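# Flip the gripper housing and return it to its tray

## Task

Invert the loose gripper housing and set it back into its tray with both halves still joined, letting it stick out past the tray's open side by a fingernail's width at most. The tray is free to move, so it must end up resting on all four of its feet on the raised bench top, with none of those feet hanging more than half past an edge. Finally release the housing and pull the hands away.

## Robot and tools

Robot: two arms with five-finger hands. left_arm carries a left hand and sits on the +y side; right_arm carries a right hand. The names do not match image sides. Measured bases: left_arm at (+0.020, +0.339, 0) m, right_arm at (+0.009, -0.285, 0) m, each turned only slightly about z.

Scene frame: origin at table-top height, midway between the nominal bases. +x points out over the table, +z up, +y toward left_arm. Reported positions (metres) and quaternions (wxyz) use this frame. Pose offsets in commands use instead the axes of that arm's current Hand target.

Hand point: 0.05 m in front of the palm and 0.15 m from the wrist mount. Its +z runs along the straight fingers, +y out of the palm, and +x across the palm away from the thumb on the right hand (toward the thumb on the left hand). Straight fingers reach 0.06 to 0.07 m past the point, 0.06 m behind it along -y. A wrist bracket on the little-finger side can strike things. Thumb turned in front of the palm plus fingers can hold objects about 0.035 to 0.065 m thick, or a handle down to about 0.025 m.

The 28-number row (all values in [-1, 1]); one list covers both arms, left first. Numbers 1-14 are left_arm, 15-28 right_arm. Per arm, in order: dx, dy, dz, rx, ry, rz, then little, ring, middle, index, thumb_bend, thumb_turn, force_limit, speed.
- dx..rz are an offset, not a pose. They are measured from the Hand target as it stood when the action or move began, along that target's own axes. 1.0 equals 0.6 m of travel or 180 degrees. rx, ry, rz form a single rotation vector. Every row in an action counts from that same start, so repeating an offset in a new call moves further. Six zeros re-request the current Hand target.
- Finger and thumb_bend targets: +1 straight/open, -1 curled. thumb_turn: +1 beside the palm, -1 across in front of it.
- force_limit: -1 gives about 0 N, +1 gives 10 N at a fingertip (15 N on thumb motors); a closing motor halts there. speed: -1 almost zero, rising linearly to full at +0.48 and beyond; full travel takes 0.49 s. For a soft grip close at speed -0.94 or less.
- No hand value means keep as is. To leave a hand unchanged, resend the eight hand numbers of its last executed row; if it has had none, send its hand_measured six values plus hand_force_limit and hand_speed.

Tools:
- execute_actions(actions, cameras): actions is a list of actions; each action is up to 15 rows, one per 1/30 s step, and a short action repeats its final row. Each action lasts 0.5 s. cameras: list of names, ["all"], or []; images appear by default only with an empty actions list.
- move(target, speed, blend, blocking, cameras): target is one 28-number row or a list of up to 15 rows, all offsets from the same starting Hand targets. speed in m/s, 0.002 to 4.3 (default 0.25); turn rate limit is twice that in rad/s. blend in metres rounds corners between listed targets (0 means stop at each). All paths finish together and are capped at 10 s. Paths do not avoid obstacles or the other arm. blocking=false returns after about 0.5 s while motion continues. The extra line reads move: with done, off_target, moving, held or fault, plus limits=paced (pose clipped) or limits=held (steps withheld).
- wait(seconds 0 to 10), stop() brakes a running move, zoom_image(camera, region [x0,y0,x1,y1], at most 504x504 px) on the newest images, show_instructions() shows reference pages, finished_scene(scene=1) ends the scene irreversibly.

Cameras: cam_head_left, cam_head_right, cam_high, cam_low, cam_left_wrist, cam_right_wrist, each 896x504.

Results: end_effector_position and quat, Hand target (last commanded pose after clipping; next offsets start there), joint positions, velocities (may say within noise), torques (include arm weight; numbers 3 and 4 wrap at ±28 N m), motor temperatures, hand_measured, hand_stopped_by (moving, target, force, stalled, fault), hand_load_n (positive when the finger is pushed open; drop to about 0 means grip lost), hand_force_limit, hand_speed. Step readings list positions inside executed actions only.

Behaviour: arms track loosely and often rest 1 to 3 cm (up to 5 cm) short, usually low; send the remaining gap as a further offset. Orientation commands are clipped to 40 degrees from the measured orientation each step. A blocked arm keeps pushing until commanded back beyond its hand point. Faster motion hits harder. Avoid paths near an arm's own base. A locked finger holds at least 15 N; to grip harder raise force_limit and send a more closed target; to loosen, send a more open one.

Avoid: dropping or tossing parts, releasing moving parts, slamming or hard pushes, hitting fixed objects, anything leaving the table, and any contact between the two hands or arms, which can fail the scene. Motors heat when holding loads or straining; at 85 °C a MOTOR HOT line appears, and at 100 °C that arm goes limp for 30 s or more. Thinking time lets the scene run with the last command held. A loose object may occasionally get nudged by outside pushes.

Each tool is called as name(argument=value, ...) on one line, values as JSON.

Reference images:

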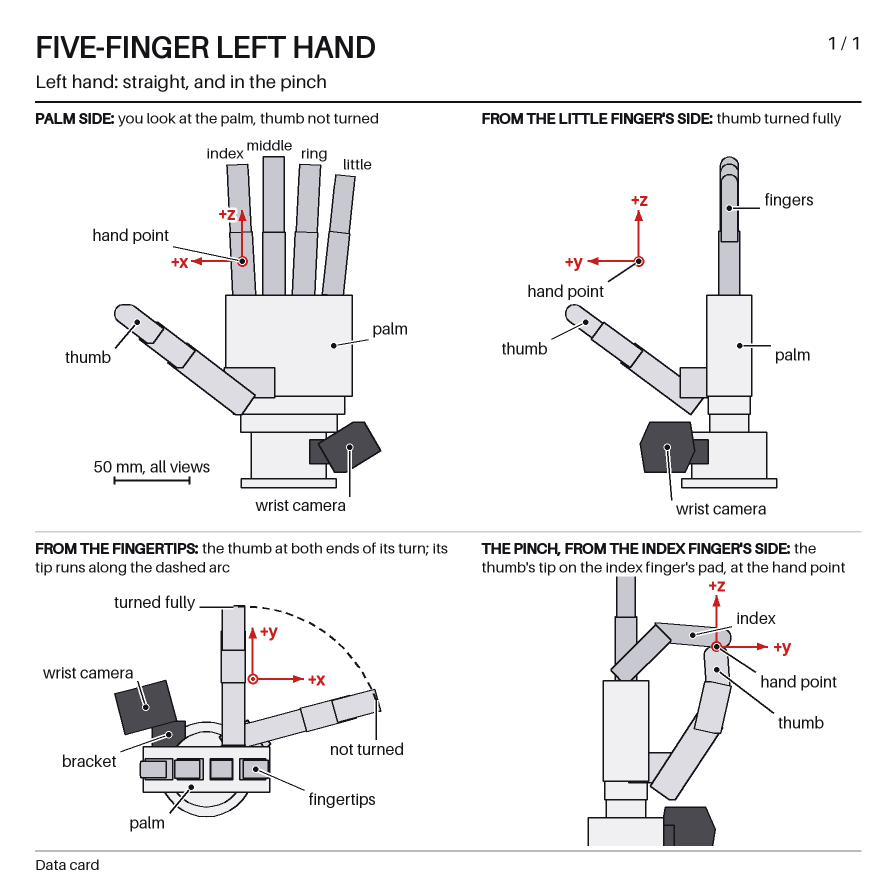

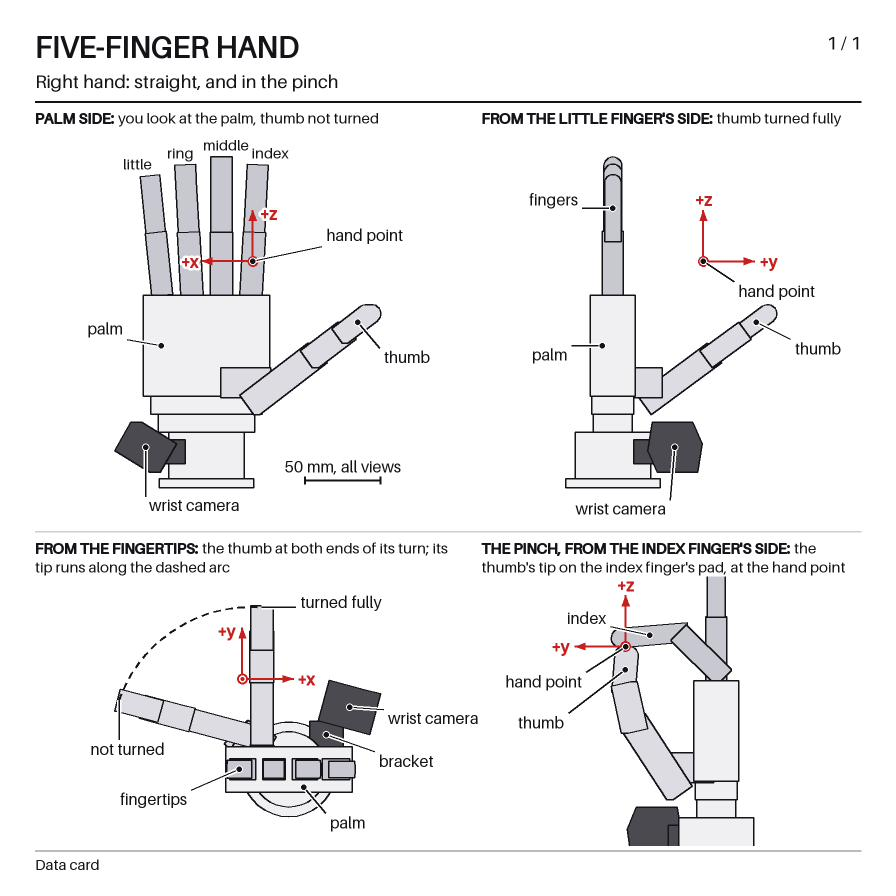

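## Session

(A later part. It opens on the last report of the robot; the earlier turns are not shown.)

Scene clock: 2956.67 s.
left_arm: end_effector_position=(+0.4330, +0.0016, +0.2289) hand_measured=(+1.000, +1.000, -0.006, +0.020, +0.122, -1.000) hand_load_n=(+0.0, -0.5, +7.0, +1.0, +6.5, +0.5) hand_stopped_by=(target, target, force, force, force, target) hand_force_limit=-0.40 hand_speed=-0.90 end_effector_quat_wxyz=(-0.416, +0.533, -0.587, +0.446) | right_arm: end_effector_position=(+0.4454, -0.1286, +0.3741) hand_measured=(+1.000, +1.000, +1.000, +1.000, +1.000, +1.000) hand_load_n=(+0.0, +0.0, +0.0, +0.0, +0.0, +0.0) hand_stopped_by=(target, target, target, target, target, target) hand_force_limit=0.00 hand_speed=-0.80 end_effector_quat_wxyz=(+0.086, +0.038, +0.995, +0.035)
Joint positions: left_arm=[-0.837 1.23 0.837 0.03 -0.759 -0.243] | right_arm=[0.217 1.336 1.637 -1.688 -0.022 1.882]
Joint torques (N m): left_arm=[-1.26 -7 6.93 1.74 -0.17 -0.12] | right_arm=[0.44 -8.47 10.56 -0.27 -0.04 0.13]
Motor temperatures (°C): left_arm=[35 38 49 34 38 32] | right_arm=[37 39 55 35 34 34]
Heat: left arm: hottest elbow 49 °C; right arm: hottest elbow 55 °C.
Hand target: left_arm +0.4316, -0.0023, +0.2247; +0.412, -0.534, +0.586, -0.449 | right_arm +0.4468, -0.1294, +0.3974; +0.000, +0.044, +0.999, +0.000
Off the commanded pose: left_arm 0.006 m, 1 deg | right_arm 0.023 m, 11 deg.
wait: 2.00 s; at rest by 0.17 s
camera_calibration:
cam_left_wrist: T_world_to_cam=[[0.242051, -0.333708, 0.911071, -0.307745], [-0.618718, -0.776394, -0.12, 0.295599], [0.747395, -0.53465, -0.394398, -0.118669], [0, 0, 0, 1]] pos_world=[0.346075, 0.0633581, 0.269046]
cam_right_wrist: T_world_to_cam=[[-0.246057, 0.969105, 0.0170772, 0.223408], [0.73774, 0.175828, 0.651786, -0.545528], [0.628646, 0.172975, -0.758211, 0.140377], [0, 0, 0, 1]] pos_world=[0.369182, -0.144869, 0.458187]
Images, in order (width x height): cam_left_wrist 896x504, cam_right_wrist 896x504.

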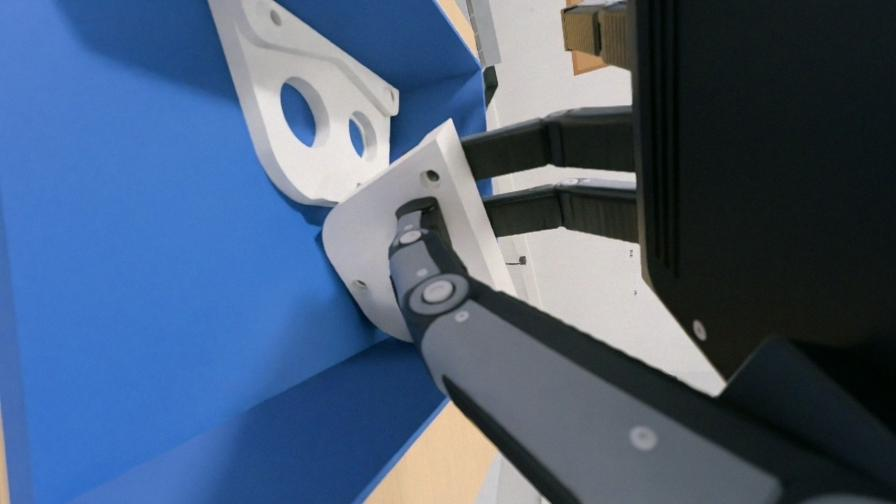

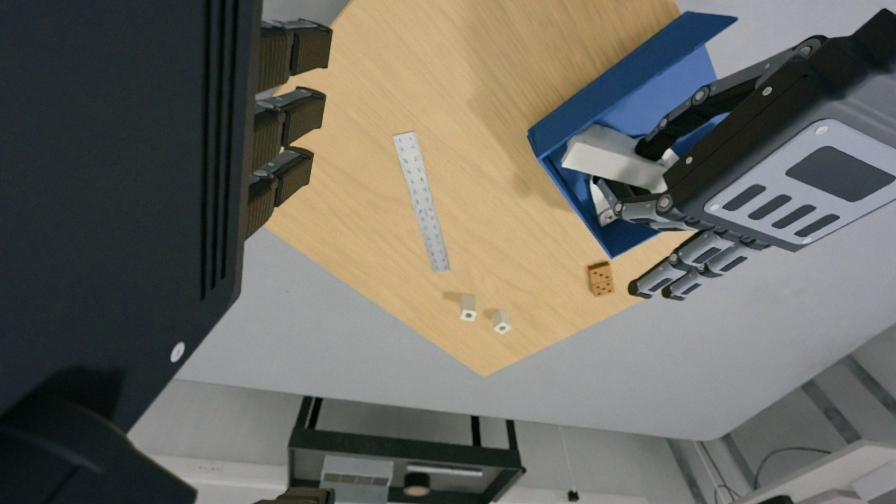

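move(target=[0,-0.0966,-0.0259,0,0,0,1,1,-0.3,-0.3,-0.25,-1,-0.4,-0.9,0,0,0,0,0,0,1,1,1,1,1,1,0,-0.8], speed=0.05, cameras=["cam_left_wrist","cam_right_wrist","cam_high"])

Scene clock: 3000.70 s.
left_arm: end_effector_position=(+0.4245, +0.0121, +0.2451) hand_measured=(+1.000, +1.000, -0.006, +0.020, +0.122, -1.000) hand_load_n=(+0.0, +0.0, +6.5, +0.0, +4.0, +1.0) hand_stopped_by=(target, target, force, force, force, target) hand_force_limit=-0.40 hand_speed=-0.90 end_effector_quat_wxyz=(+0.417, -0.532, +0.606, -0.419) | right_arm: end_effector_position=(+0.4454, -0.1286, +0.3741) hand_measured=(+1.000, +1.000, +1.000, +1.000, +1.000, +1.000) hand_load_n=(+0.0, +0.0, +0.0, +0.0, +0.0, +0.0) hand_stopped_by=(target, target, target, target, target, target) hand_force_limit=0.00 hand_speed=-0.80 end_effector_quat_wxyz=(+0.086, +0.038, +0.995, +0.035)
Joint positions: left_arm=[-0.837 1.188 0.885 -0.126 -0.761 -0.243] | right_arm=[0.217 1.336 1.637 -1.688 -0.022 1.882]
Joint torques (N m): left_arm=[-1.38 -8.12 11.77 0.91 -0.17 -0.12] | right_arm=[0.44 -8.47 10.56 -0.27 -0.04 0.12]
Motor temperatures (°C): left_arm=[35 38 49 34 38 32] | right_arm=[37 39 55 35 34 34]
Heat: left arm: hottest elbow 49 °C; right arm: hottest elbow 55 °C.
Hand target: left_arm +0.4314, -0.0024, +0.2847; +0.412, -0.534, +0.586, -0.449 | right_arm +0.4468, -0.1294, +0.3974; +0.000, +0.044, +0.999, +0.000
Off the commanded pose: left_arm 0.043 m, 4 deg | right_arm 0.023 m, 11 deg.
joint sent to its limit (right arm) — joint 4 (wrist pitch), lower limit. The joint targets are off in orientation, not in position.
move: off_target (left_arm, right_arm)
camera_calibration:
cam_left_wrist: T_world_to_cam=[[0.279736, -0.377911, 0.882571, -0.325408], [-0.622726, -0.771088, -0.132798, 0.305289], [0.730726, -0.512451, -0.451036, -0.0796124], [0, 0, 0, 1]] pos_world=[0.339314, 0.0716319, 0.291829]
cam_right_wrist: T_world_to_cam=[[-0.246057, 0.969105, 0.0170772, 0.223408], [0.73774, 0.175828, 0.651786, -0.545528], [0.628646, 0.172975, -0.758211, 0.140377], [0, 0, 0, 1]] pos_world=[0.369182, -0.144869, 0.458187]
Images, in order (width x height): cam_high 896x504, cam_left_wrist 896x504, cam_right_wrist 896x504.

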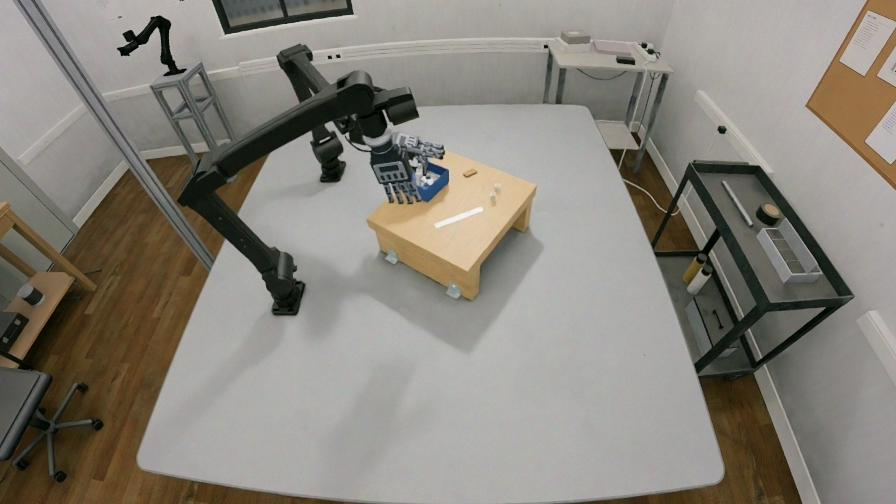

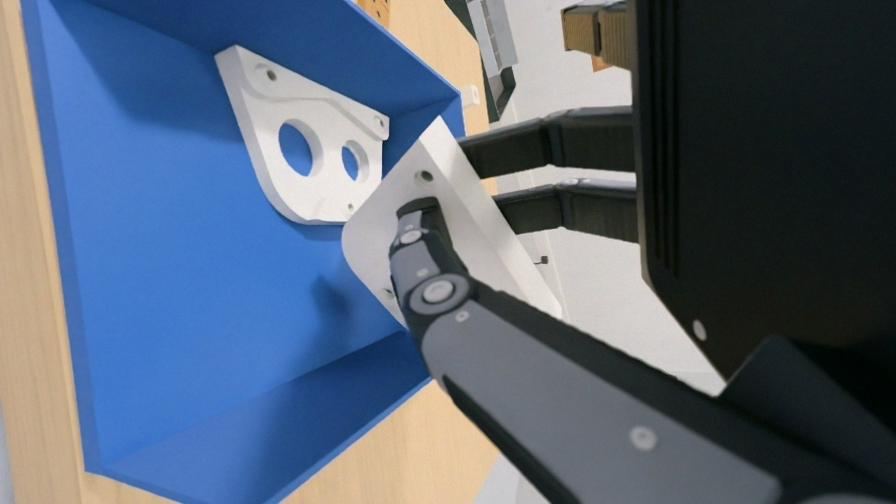

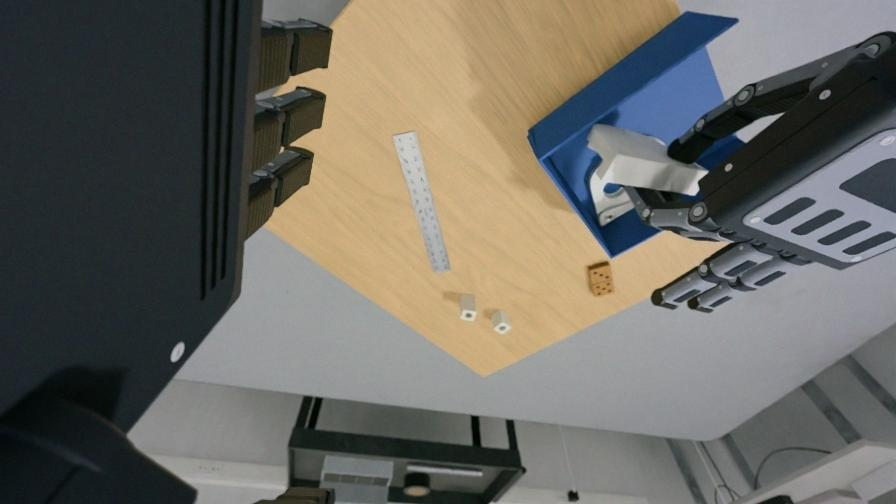

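move(target=[0,-0.0966,-0.0259,0,0,0,1,1,-0.3,-0.3,-0.25,-1,-0.4,-0.9,0,0,0,0,0,0,1,1,1,1,1,1,0,-0.8], speed=0.06, cameras=["cam_left_wrist","cam_right_wrist","cam_high"])

Scene clock: 3009.47 s.
left_arm: end_effector_position=(+0.4271, +0.0088, +0.3024) hand_measured=(+1.000, +1.000, -0.006, +0.020, +0.122, -1.000) hand_load_n=(+0.0, +0.0, +6.5, +0.0, +4.5, +1.5) hand_stopped_by=(target, target, force, force, force, target) hand_force_limit=-0.40 hand_speed=-0.90 end_effector_quat_wxyz=(+0.417, -0.532, +0.607, -0.418) | right_arm: end_effector_position=(+0.4454, -0.1286, +0.3741) hand_measured=(+1.000, +1.000, +1.000, +1.000, +1.000, +1.000) hand_load_n=(-0.5, +0.0, +0.0, +0.0, -0.5, +0.0) hand_stopped_by=(target, target, target, target, target, target) hand_force_limit=0.00 hand_speed=-0.80 end_effector_quat_wxyz=(+0.086, +0.038, +0.995, +0.035)
Joint positions: left_arm=[-0.837 1.164 1.023 -0.29 -0.761 -0.243] | right_arm=[0.217 1.336 1.637 -1.688 -0.022 1.882]
Joint torques (N m): left_arm=[-1.44 -8.18 12.15 0.96 -0.18 -0.11] | right_arm=[0.44 -8.47 10.58 -0.27 -0.04 0.13]
Motor temperatures (°C): left_arm=[35 38 50 34 38 32] | right_arm=[37 39 55 35 34 34]
Heat: left arm: hottest elbow 50 °C; right arm: hottest elbow 55 °C.
Hand target: left_arm +0.4312, -0.0027, +0.3446; +0.412, -0.534, +0.586, -0.449 | right_arm +0.4468, -0.1294, +0.3974; +0.000, +0.044, +0.999, +0.000
Off the commanded pose: left_arm 0.044 m, 4 deg | right_arm 0.023 m, 11 deg.
joint sent to its limit (right arm) — joint 4 (wrist pitch), lower limit. The joint targets are off in orientation, not in position.
move: off_target (left_arm, right_arm)
camera_calibration:
cam_left_wrist: T_world_to_cam=[[0.281371, -0.380097, 0.881111, -0.378241], [-0.623223, -0.770583, -0.133399, 0.312295], [0.729673, -0.511595, -0.453705, -0.0559921], [0, 0, 0, 1]] pos_world=[0.341911, 0.0682352, 0.349528]
cam_right_wrist: T_world_to_cam=[[-0.246057, 0.969105, 0.0170772, 0.223408], [0.73774, 0.175828, 0.651786, -0.545528], [0.628646, 0.172975, -0.758211, 0.140377], [0, 0, 0, 1]] pos_world=[0.369182, -0.144869, 0.458187]
Images, in order (width x height): cam_high 896x504, cam_left_wrist 896x504, cam_right_wrist 896x504.

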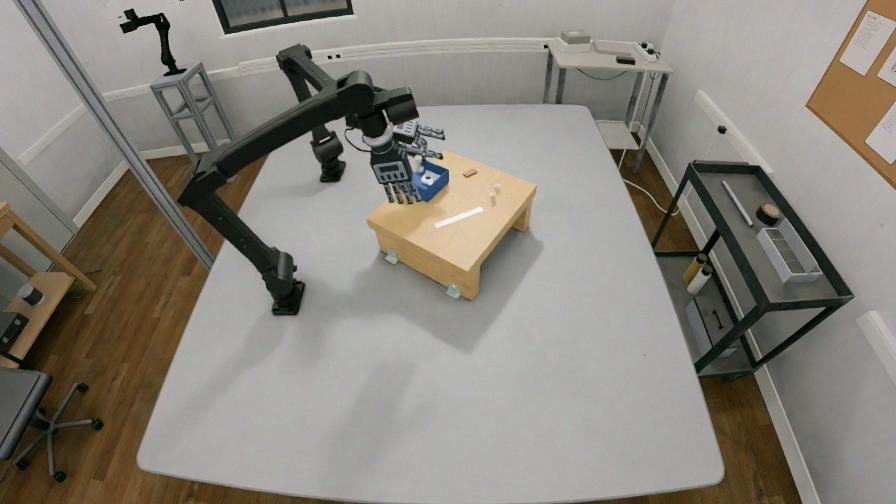

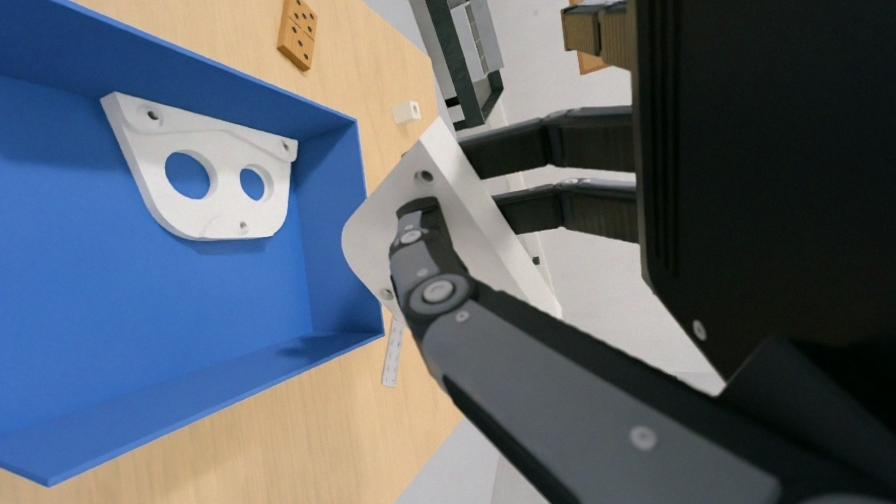

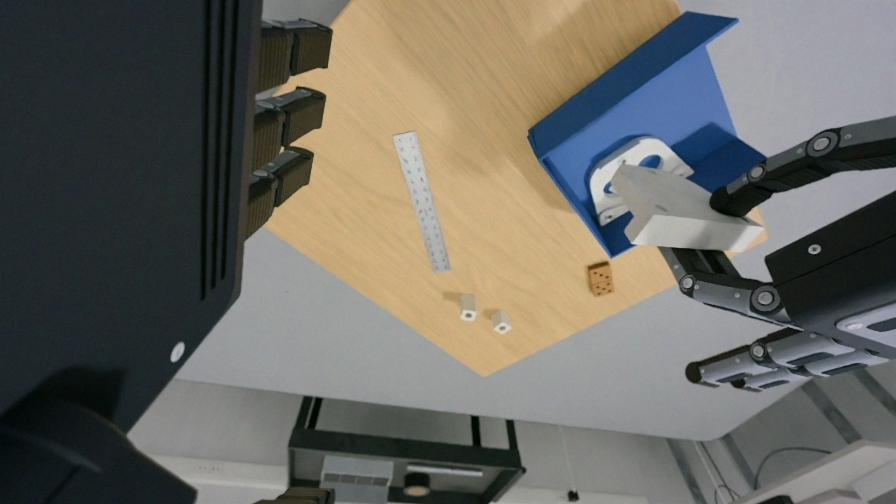

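move(target=[[-0.4467,-0.1572,0.1015,0,-0.161,-0.0431,1,1,-0.3,-0.3,-0.25,-1,-0.4,-0.9,0.1972,-0.169,-0.0043,0,0,-0.5556,1,1,1,1,1,1,0,-0.8],[-0.891,-0.1675,0.0108,0,-0.322,-0.0863,1,1,-0.3,-0.3,-0.25,-1,-0.4,-0.9,0.2716,0.39,-0.0043,0,0,0.661,1,1,1,1,1,1,0,-0.8]], speed=0.25, blend=[0.03,0], cameras=["cam_head_left","cam_head_right","cam_right_wrist","cam_left_wrist"])

Scene clock: 3050.43 s.
left_arm: end_effector_position=(+0.5026, +0.5233, +0.4085) hand_measured=(+1.000, +1.000, -0.006, +0.020, +0.122, -1.000) hand_load_n=(+0.0, +0.0, +6.5, +0.0, +4.5, +1.5) hand_stopped_by=(target, target, force, force, force, target) hand_force_limit=-0.40 hand_speed=-0.90 end_effector_quat_wxyz=(-0.573, +0.761, -0.254, +0.167) | right_arm: end_effector_position=(+0.3026, +0.1094, +0.3848) hand_measured=(+1.000, +1.000, +1.000, +1.000, +1.000, +1.000) hand_load_n=(+0.0, +0.0, +0.0, +0.0, +0.0, +0.0) hand_stopped_by=(target, target, target, target, target, target) hand_force_limit=0.00 hand_speed=-0.80 end_effector_quat_wxyz=(-0.056, +0.875, +0.466, +0.122)
Joint positions: left_arm=[0.209 1.131 1.262 -0.536 -0.754 -0.246] | right_arm=[1.05 1.591 1.974 -1.688 0.039 -1.489]
Joint torques (N m): left_arm=[-0.5 -5.95 12.51 0.91 -0.06 -0.05] | right_arm=[1.14 -10.05 11.43 -0.16 0.16 -0.17]
Motor temperatures (°C): left_arm=[35 38 56 34 38 32] | right_arm=[37 39 55 35 34 34]
Heat: left arm: hottest elbow 56 °C; right arm: hottest elbow 55 °C.
Hand target: left_arm +0.5108, +0.5268, +0.4417; -0.582, +0.755, -0.239, +0.184 | right_arm +0.3050, +0.1180, +0.3998; +0.000, +0.883, +0.470, +0.000
Off the commanded pose: left_arm 0.034 m, 3 deg | right_arm 0.017 m, 15 deg.
joint sent to its limit (right arm) — joint 4 (wrist pitch), lower limit. The joint targets are off in orientation, not in position.
move: off_target (left_arm, right_arm)
camera_calibration:
cam_left_wrist: T_world_to_cam=[[0.444793, 0.0500249, 0.894235, -0.61], [0.353112, -0.927359, -0.12376, 0.357392], [0.823086, 0.370813, -0.430147, -0.318222], [0, 0, 0, 1]] pos_world=[0.407048, 0.479947, 0.452832]
cam_right_wrist: T_world_to_cam=[[0.95632, -0.275755, 0.0970056, -0.300994], [-0.291966, -0.917368, 0.270541, 0.0888278], [0.0143867, -0.287046, -0.957809, 0.510108], [0, 0, 0, 1]] pos_world=[0.306442, 0.144912, 0.493752]
Images, in order (width x height): cam_head_left 896x504, cam_head_right 896x504, cam_left_wrist 896x504, cam_right_wrist 896x504.

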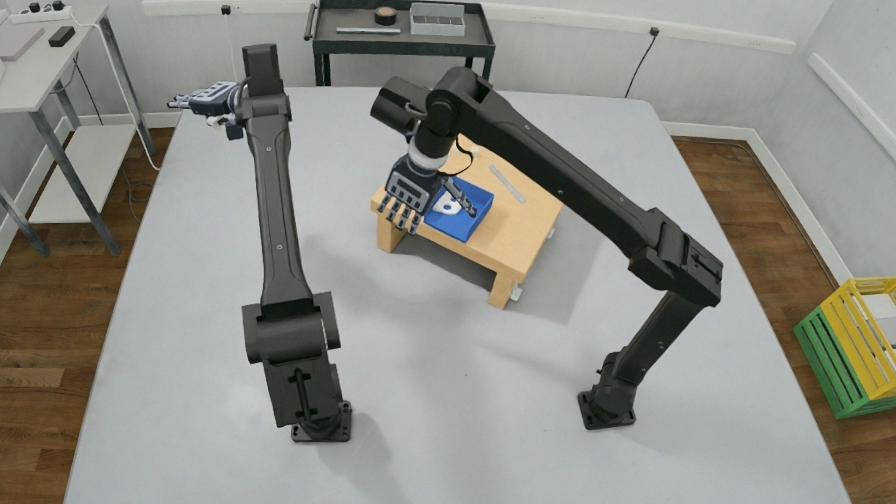

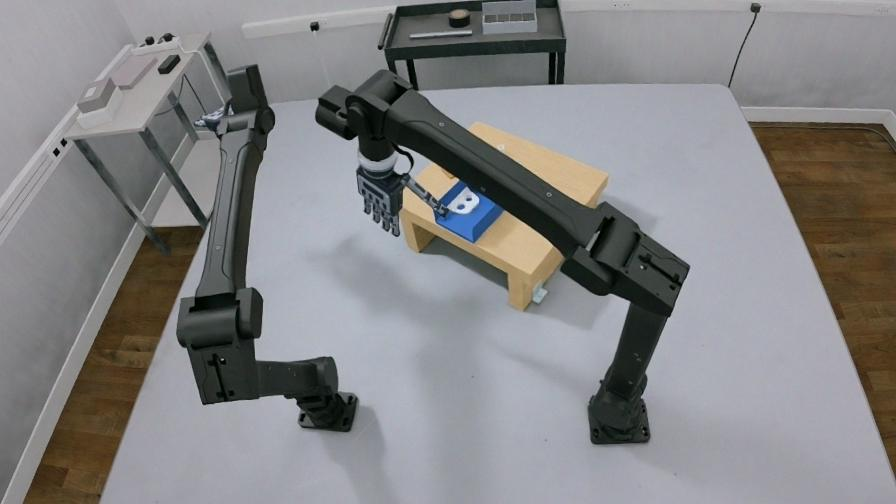

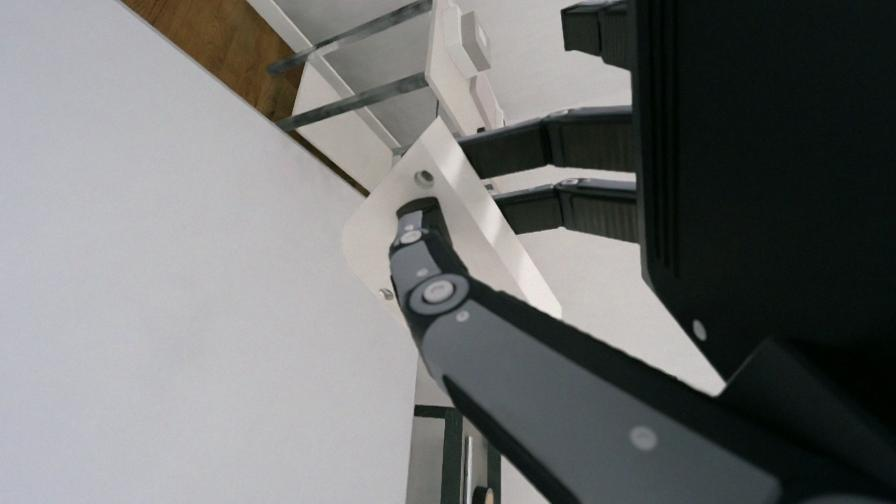

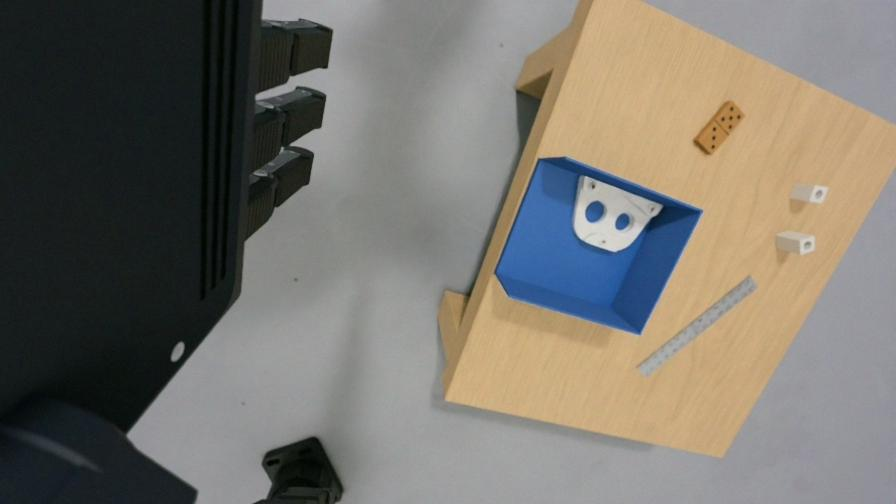

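zoom_image(camera="cam_right_wrist", region=[490, 145, 710, 345])

zoom_image(camera="cam_left_wrist", region=[320, 100, 600, 400])

execute_actions(actions=[], cameras=["cam_high"])

zoom_image(camera="cam_high", region=[390, 60, 500, 200])

Scaled by 2.291 from the camera's 896x504 image, which has a finer 1280x720 frame.

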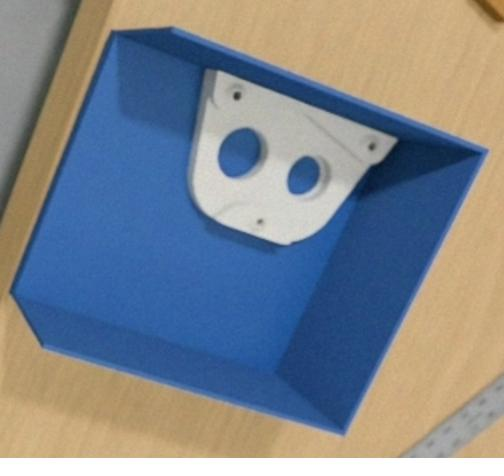

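Scaled by 1.680 from the camera's 896x504 image, which has a finer 1280x720 frame.

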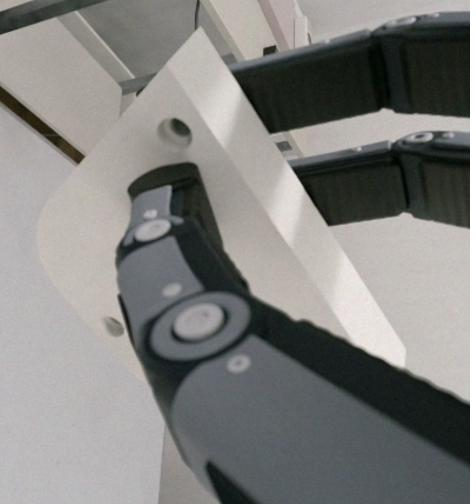

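Scene clock: 3055.87 s.
left_arm: end_effector_position=(+0.5026, +0.5233, +0.4085) hand_measured=(+1.000, +1.000, -0.006, +0.020, +0.122, -1.000) hand_load_n=(+0.0, +0.0, +6.5, +0.0, +4.0, +1.0) hand_stopped_by=(target, target, force, force, force, target) hand_force_limit=-0.40 hand_speed=-0.90 end_effector_quat_wxyz=(-0.573, +0.761, -0.254, +0.167) | right_arm: end_effector_position=(+0.3026, +0.1094, +0.3849) hand_measured=(+1.000, +1.000, +1.000, +1.000, +1.000, +1.000) hand_load_n=(+0.0, +0.0, +0.0, +0.0, +0.0, +0.0) hand_stopped_by=(target, target, target, target, target, target) hand_force_limit=0.00 hand_speed=-0.80 end_effector_quat_wxyz=(-0.056, +0.875, +0.466, +0.122)
Joint positions: left_arm=[0.209 1.131 1.262 -0.536 -0.754 -0.246] | right_arm=[1.05 1.591 1.974 -1.688 0.039 -1.489]
Joint velocities: within noise
Joint torques (N m): left_arm=[-0.56 -5.83 12.45 0.92 -0.05 -0.05] | right_arm=[1.14 -10.05 11.43 -0.14 0.16 -0.17]
Motor temperatures (°C): left_arm=[35 38 56 34 38 32] | right_arm=[37 39 56 35 34 34]
Heat: left arm: hottest elbow 56 °C; right arm: hottest elbow 56 °C.
Hand target: left_arm +0.5108, +0.5268, +0.4417; -0.582, +0.755, -0.239, +0.184 | right_arm +0.3050, +0.1180, +0.3998; +0.000, +0.883, +0.469, +0.000
Off the commanded pose: left_arm 0.034 m, 3 deg | right_arm 0.017 m, 15 deg.
Images, in order (width x height): cam_high 896x504.

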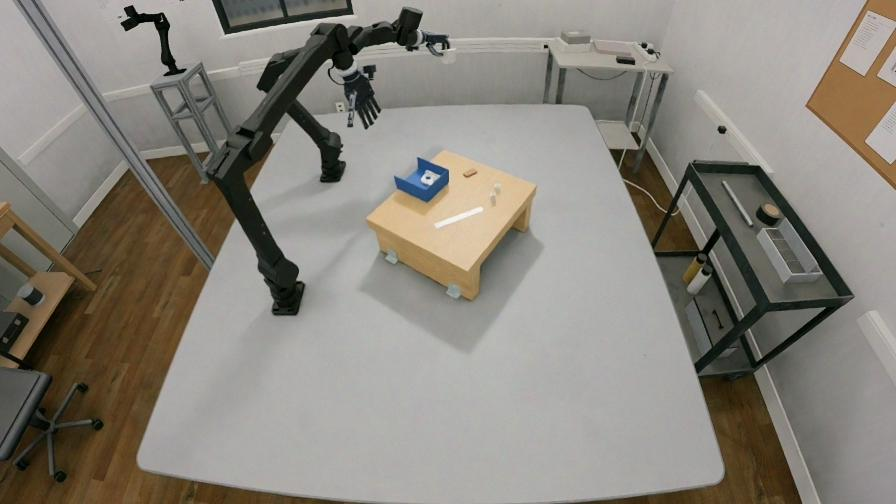

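Scaled by 3.600 from the camera's 896x504 image, which has a finer 1280x720 frame.

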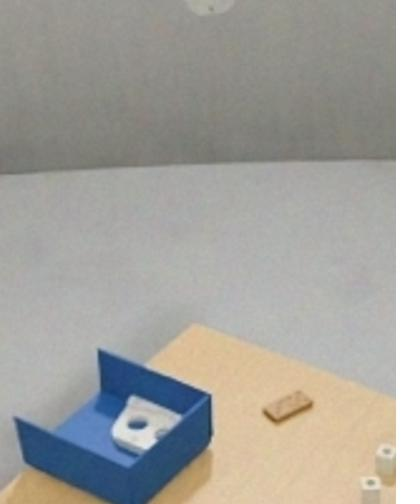

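move(target=[0,0,0,0,0,0,1,1,-0.3,-0.3,-0.25,-1,-0.4,-0.9,-0.0637,0.3007,0.1333,0,0,0,-1,1,-1,-1,1,1,0,0.2], speed=0.2, cameras=["cam_head_left","cam_head_right","cam_right_wrist","cam_high"])

zoom_image(camera="cam_head_left", region=[405, 145, 515, 255])

zoom_image(camera="cam_head_right", region=[415, 145, 525, 255])

zoom_image(camera="cam_high", region=[380, 120, 480, 210])

Scene clock: 3121.73 s.
left_arm: end_effector_position=(+0.5026, +0.5233, +0.4085) hand_measured=(+1.000, +1.000, -0.006, +0.020, +0.122, -1.000) hand_load_n=(+0.0, +0.0, +6.5, +0.0, +4.5, +1.0) hand_stopped_by=(target, target, force, force, force, target) hand_force_limit=-0.40 hand_speed=-0.90 end_effector_quat_wxyz=(-0.573, +0.761, -0.254, +0.167) | right_arm: end_effector_position=(+0.4344, -0.0168, +0.3220) hand_measured=(-1.000, +1.000, -1.000, -1.000, +1.000, +1.000) hand_load_n=(+0.0, +0.0, +0.0, +0.0, +0.0, +0.0) hand_stopped_by=(target, target, target, target, target, target) hand_force_limit=0.00 hand_speed=0.20 end_effector_quat_wxyz=(-0.005, +0.885, +0.462, +0.053)
Joint positions: left_arm=[0.209 1.131 1.262 -0.536 -0.754 -0.246] | right_arm=[0.685 1.628 1.851 -1.688 0.013 -1.833]
Joint torques (N m): left_arm=[-0.44 -6.01 12.48 0.91 -0.06 -0.04] | right_arm=[1.08 -11.11 7.45 -0.4 0.13 -0.16]
Motor temperatures (°C): left_arm=[35 37 56 34 38 32] | right_arm=[37 40 58 35 34 34]
Heat: left arm: hottest elbow 56 °C; right arm: hottest elbow 58 °C.
Hand target: left_arm +0.5108, +0.5268, +0.4417; -0.582, +0.755, -0.239, +0.184 | right_arm +0.4332, -0.0146, +0.3197; +0.000, +0.883, +0.469, +0.000
Off the commanded pose: left_arm 0.034 m, 3 deg | right_arm 0.003 m, 6 deg.
joint sent to its limit (right arm) — joint 4 (wrist pitch), lower limit. The joint targets are off in orientation, not in position.
move: off_target (left_arm, right_arm)
camera_calibration:
cam_right_wrist: T_world_to_cam=[[0.956933, -0.282588, 0.0665094, -0.446318], [-0.283151, -0.857953, 0.428652, -0.0251596], [-0.0640699, -0.429024, -0.901018, 0.425214], [0, 0, 0, 1]] pos_world=[0.447216, 0.0347169, 0.423594]
Images, in order (width x height): cam_head_left 896x504, cam_head_right 896x504, cam_high 896x504, cam_right_wrist 896x504.

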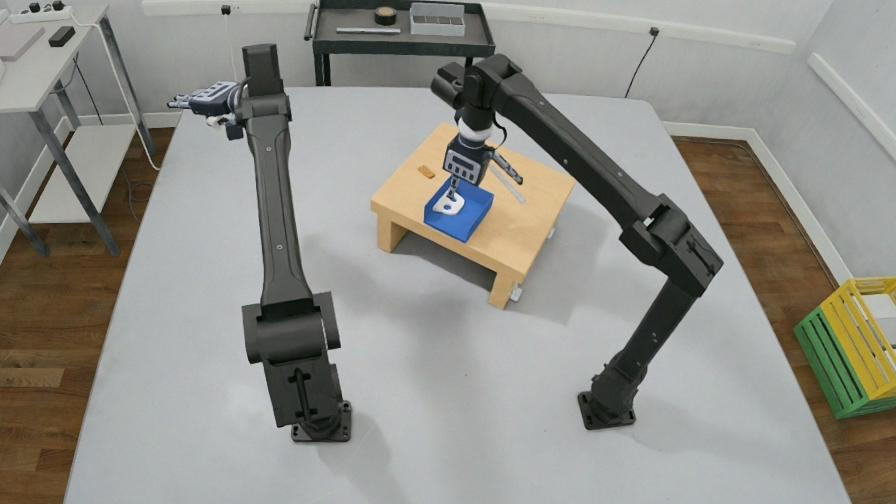

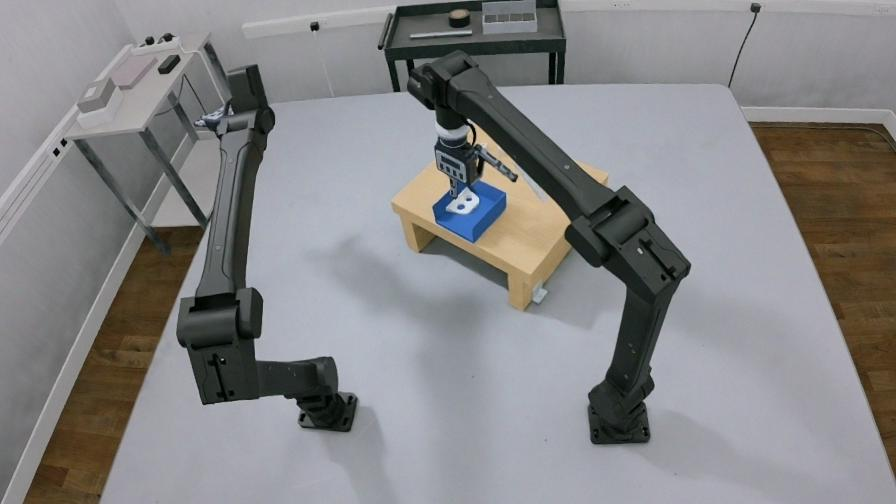

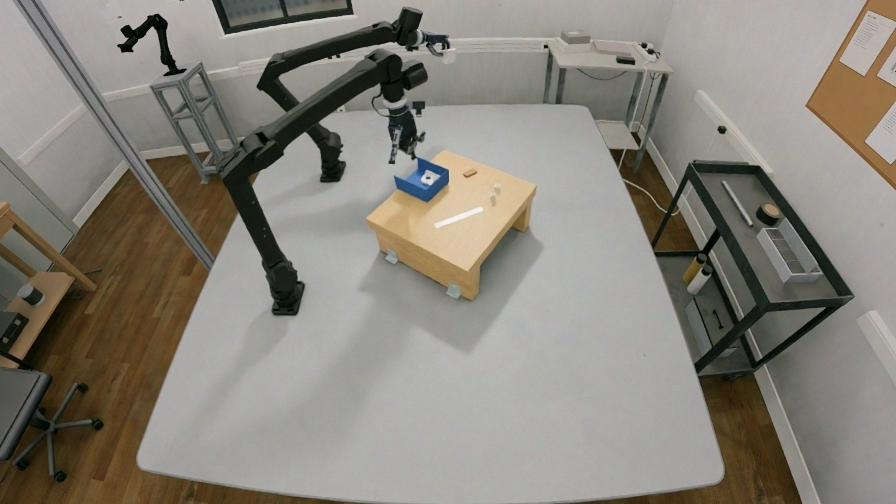

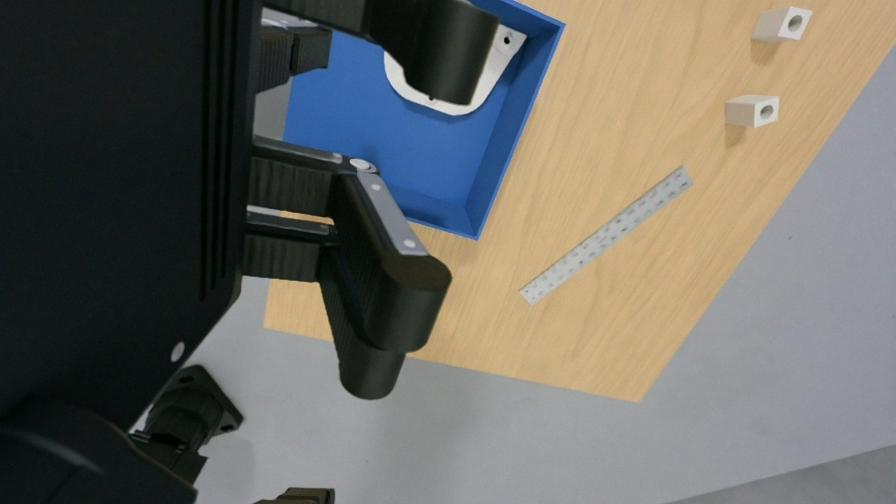

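Scaled by 4.582 from the camera's 896x504 image, which has a finer 1280x720 frame.

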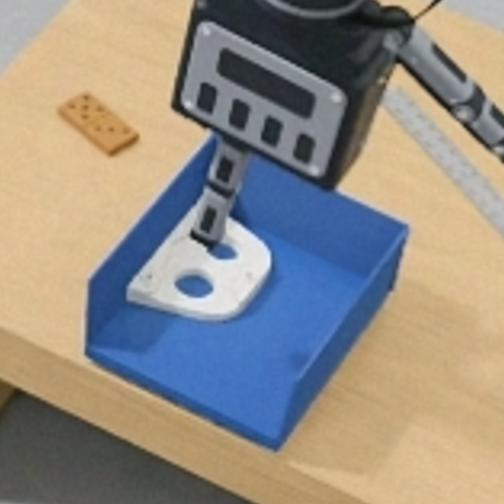

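Scaled by 4.582 from the camera's 896x504 image, which has a finer 1280x720 frame.

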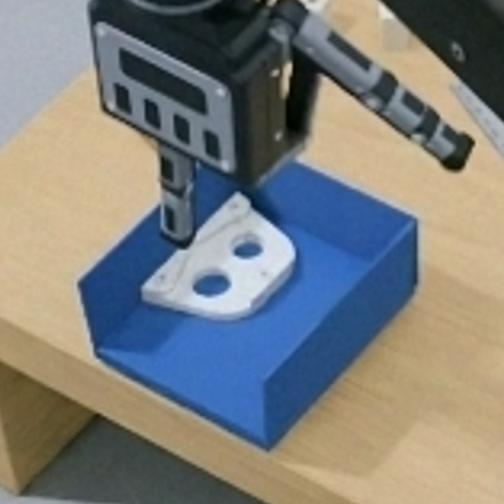

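Scaled by 5.040 from the camera's 896x504 image, which has a finer 1280x720 frame.

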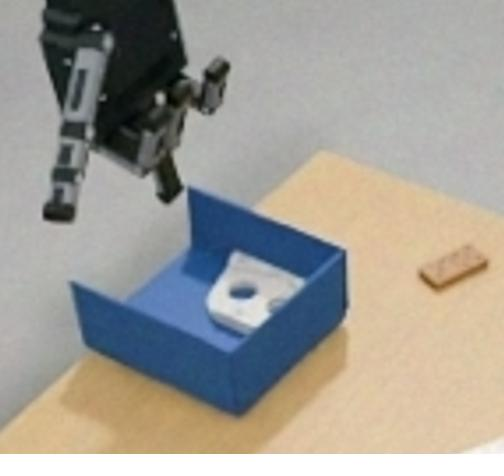

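move(target=[0,0,0,0,0,0,1,1,-0.3,-0.3,-0.25,-1,-0.4,-0.9,0,0,0.1195,0,0,0,-1,1,-1,-1,1,1,0,0.2], speed=0.12, cameras=["cam_head_left","cam_head_right"])

zoom_image(camera="cam_head_left", region=[405, 145, 515, 255])

zoom_image(camera="cam_head_right", region=[415, 145, 525, 255])

Scene clock: 3146.47 s.
left_arm: end_effector_position=(+0.5026, +0.5233, +0.4085) hand_measured=(+1.000, +1.000, -0.006, +0.020, +0.122, -1.000) hand_load_n=(-0.5, +0.0, +6.0, +0.0, +4.5, +1.0) hand_stopped_by=(target, target, force, force, force, target) hand_force_limit=-0.40 hand_speed=-0.90 end_effector_quat_wxyz=(-0.573, +0.761, -0.254, +0.167) | right_arm: end_effector_position=(+0.4303, -0.0176, +0.2503) hand_measured=(-1.000, +1.000, -1.000, -1.000, +1.000, +1.000) hand_load_n=(+0.0, +0.0, +0.0, +0.0, -0.5, +0.0) hand_stopped_by=(target, target, target, target, target, target) hand_force_limit=0.00 hand_speed=0.20 end_effector_quat_wxyz=(+0.002, +0.886, +0.464, -0.003)
Joint positions: left_arm=[0.209 1.131 1.262 -0.536 -0.754 -0.246] | right_arm=[0.685 1.674 1.722 -1.625 0.002 -1.834]
Joint torques (N m): left_arm=[-0.5 -5.95 12.46 0.92 -0.06 -0.05] | right_arm=[0.62 -10.87 7.58 0.03 0.02 -0.16]
Motor temperatures (°C): left_arm=[35 37 56 34 38 32] | right_arm=[37 40 56 35 34 34]
Heat: left arm: hottest elbow 56 °C; right arm: hottest elbow 56 °C.
Hand target: left_arm +0.5108, +0.5268, +0.4417; -0.582, +0.755, -0.239, +0.184 | right_arm +0.4332, -0.0147, +0.2482; +0.000, +0.883, +0.470, +0.000
Off the commanded pose: left_arm 0.034 m, 3 deg | right_arm 0.005 m, 1 deg.
move: off_target (left_arm)
Images, in order (width x height): cam_head_left 896x504, cam_head_right 896x504.

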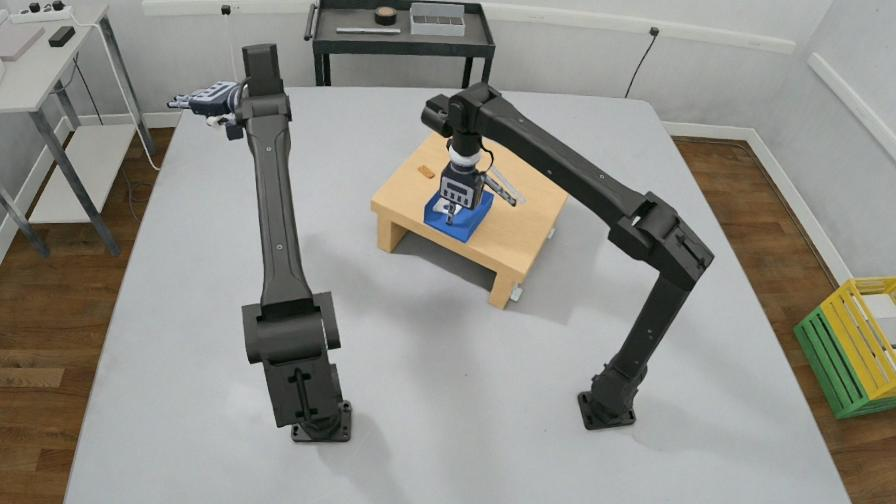

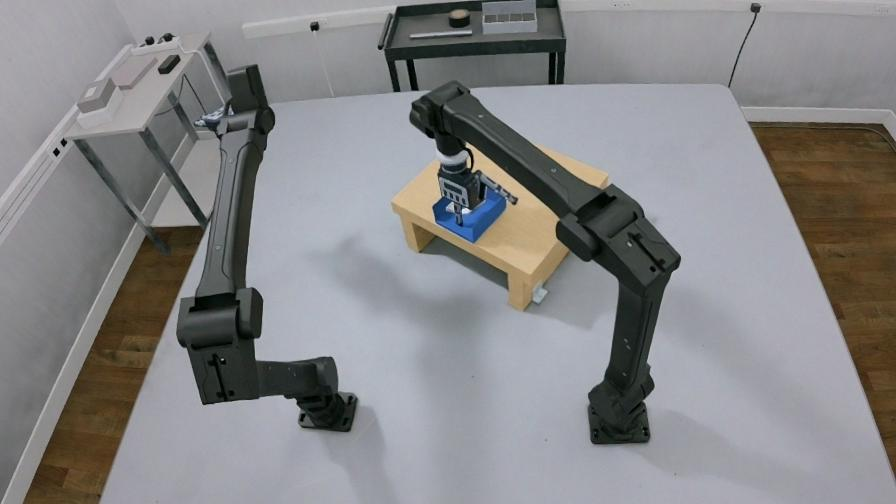

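Scaled by 4.582 from the camera's 896x504 image, which has a finer 1280x720 frame.

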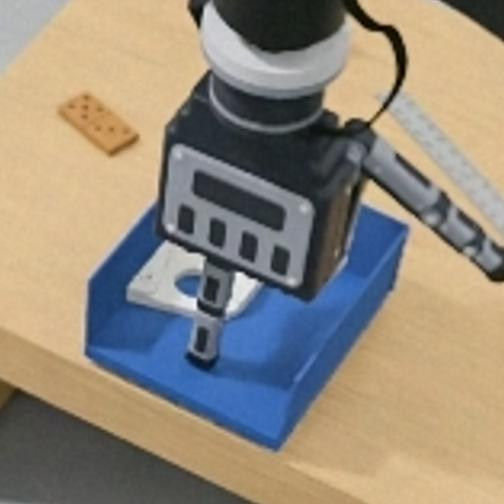

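Scaled by 4.582 from the camera's 896x504 image, which has a finer 1280x720 frame.

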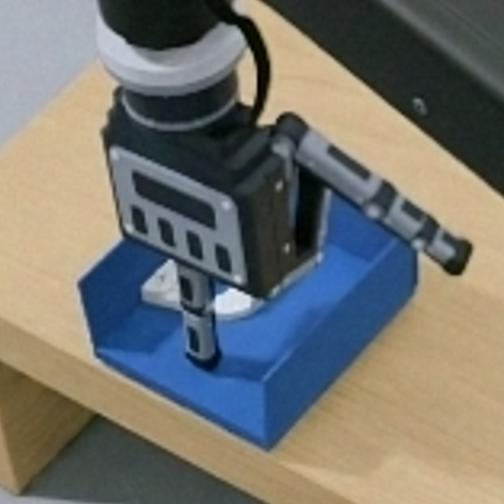

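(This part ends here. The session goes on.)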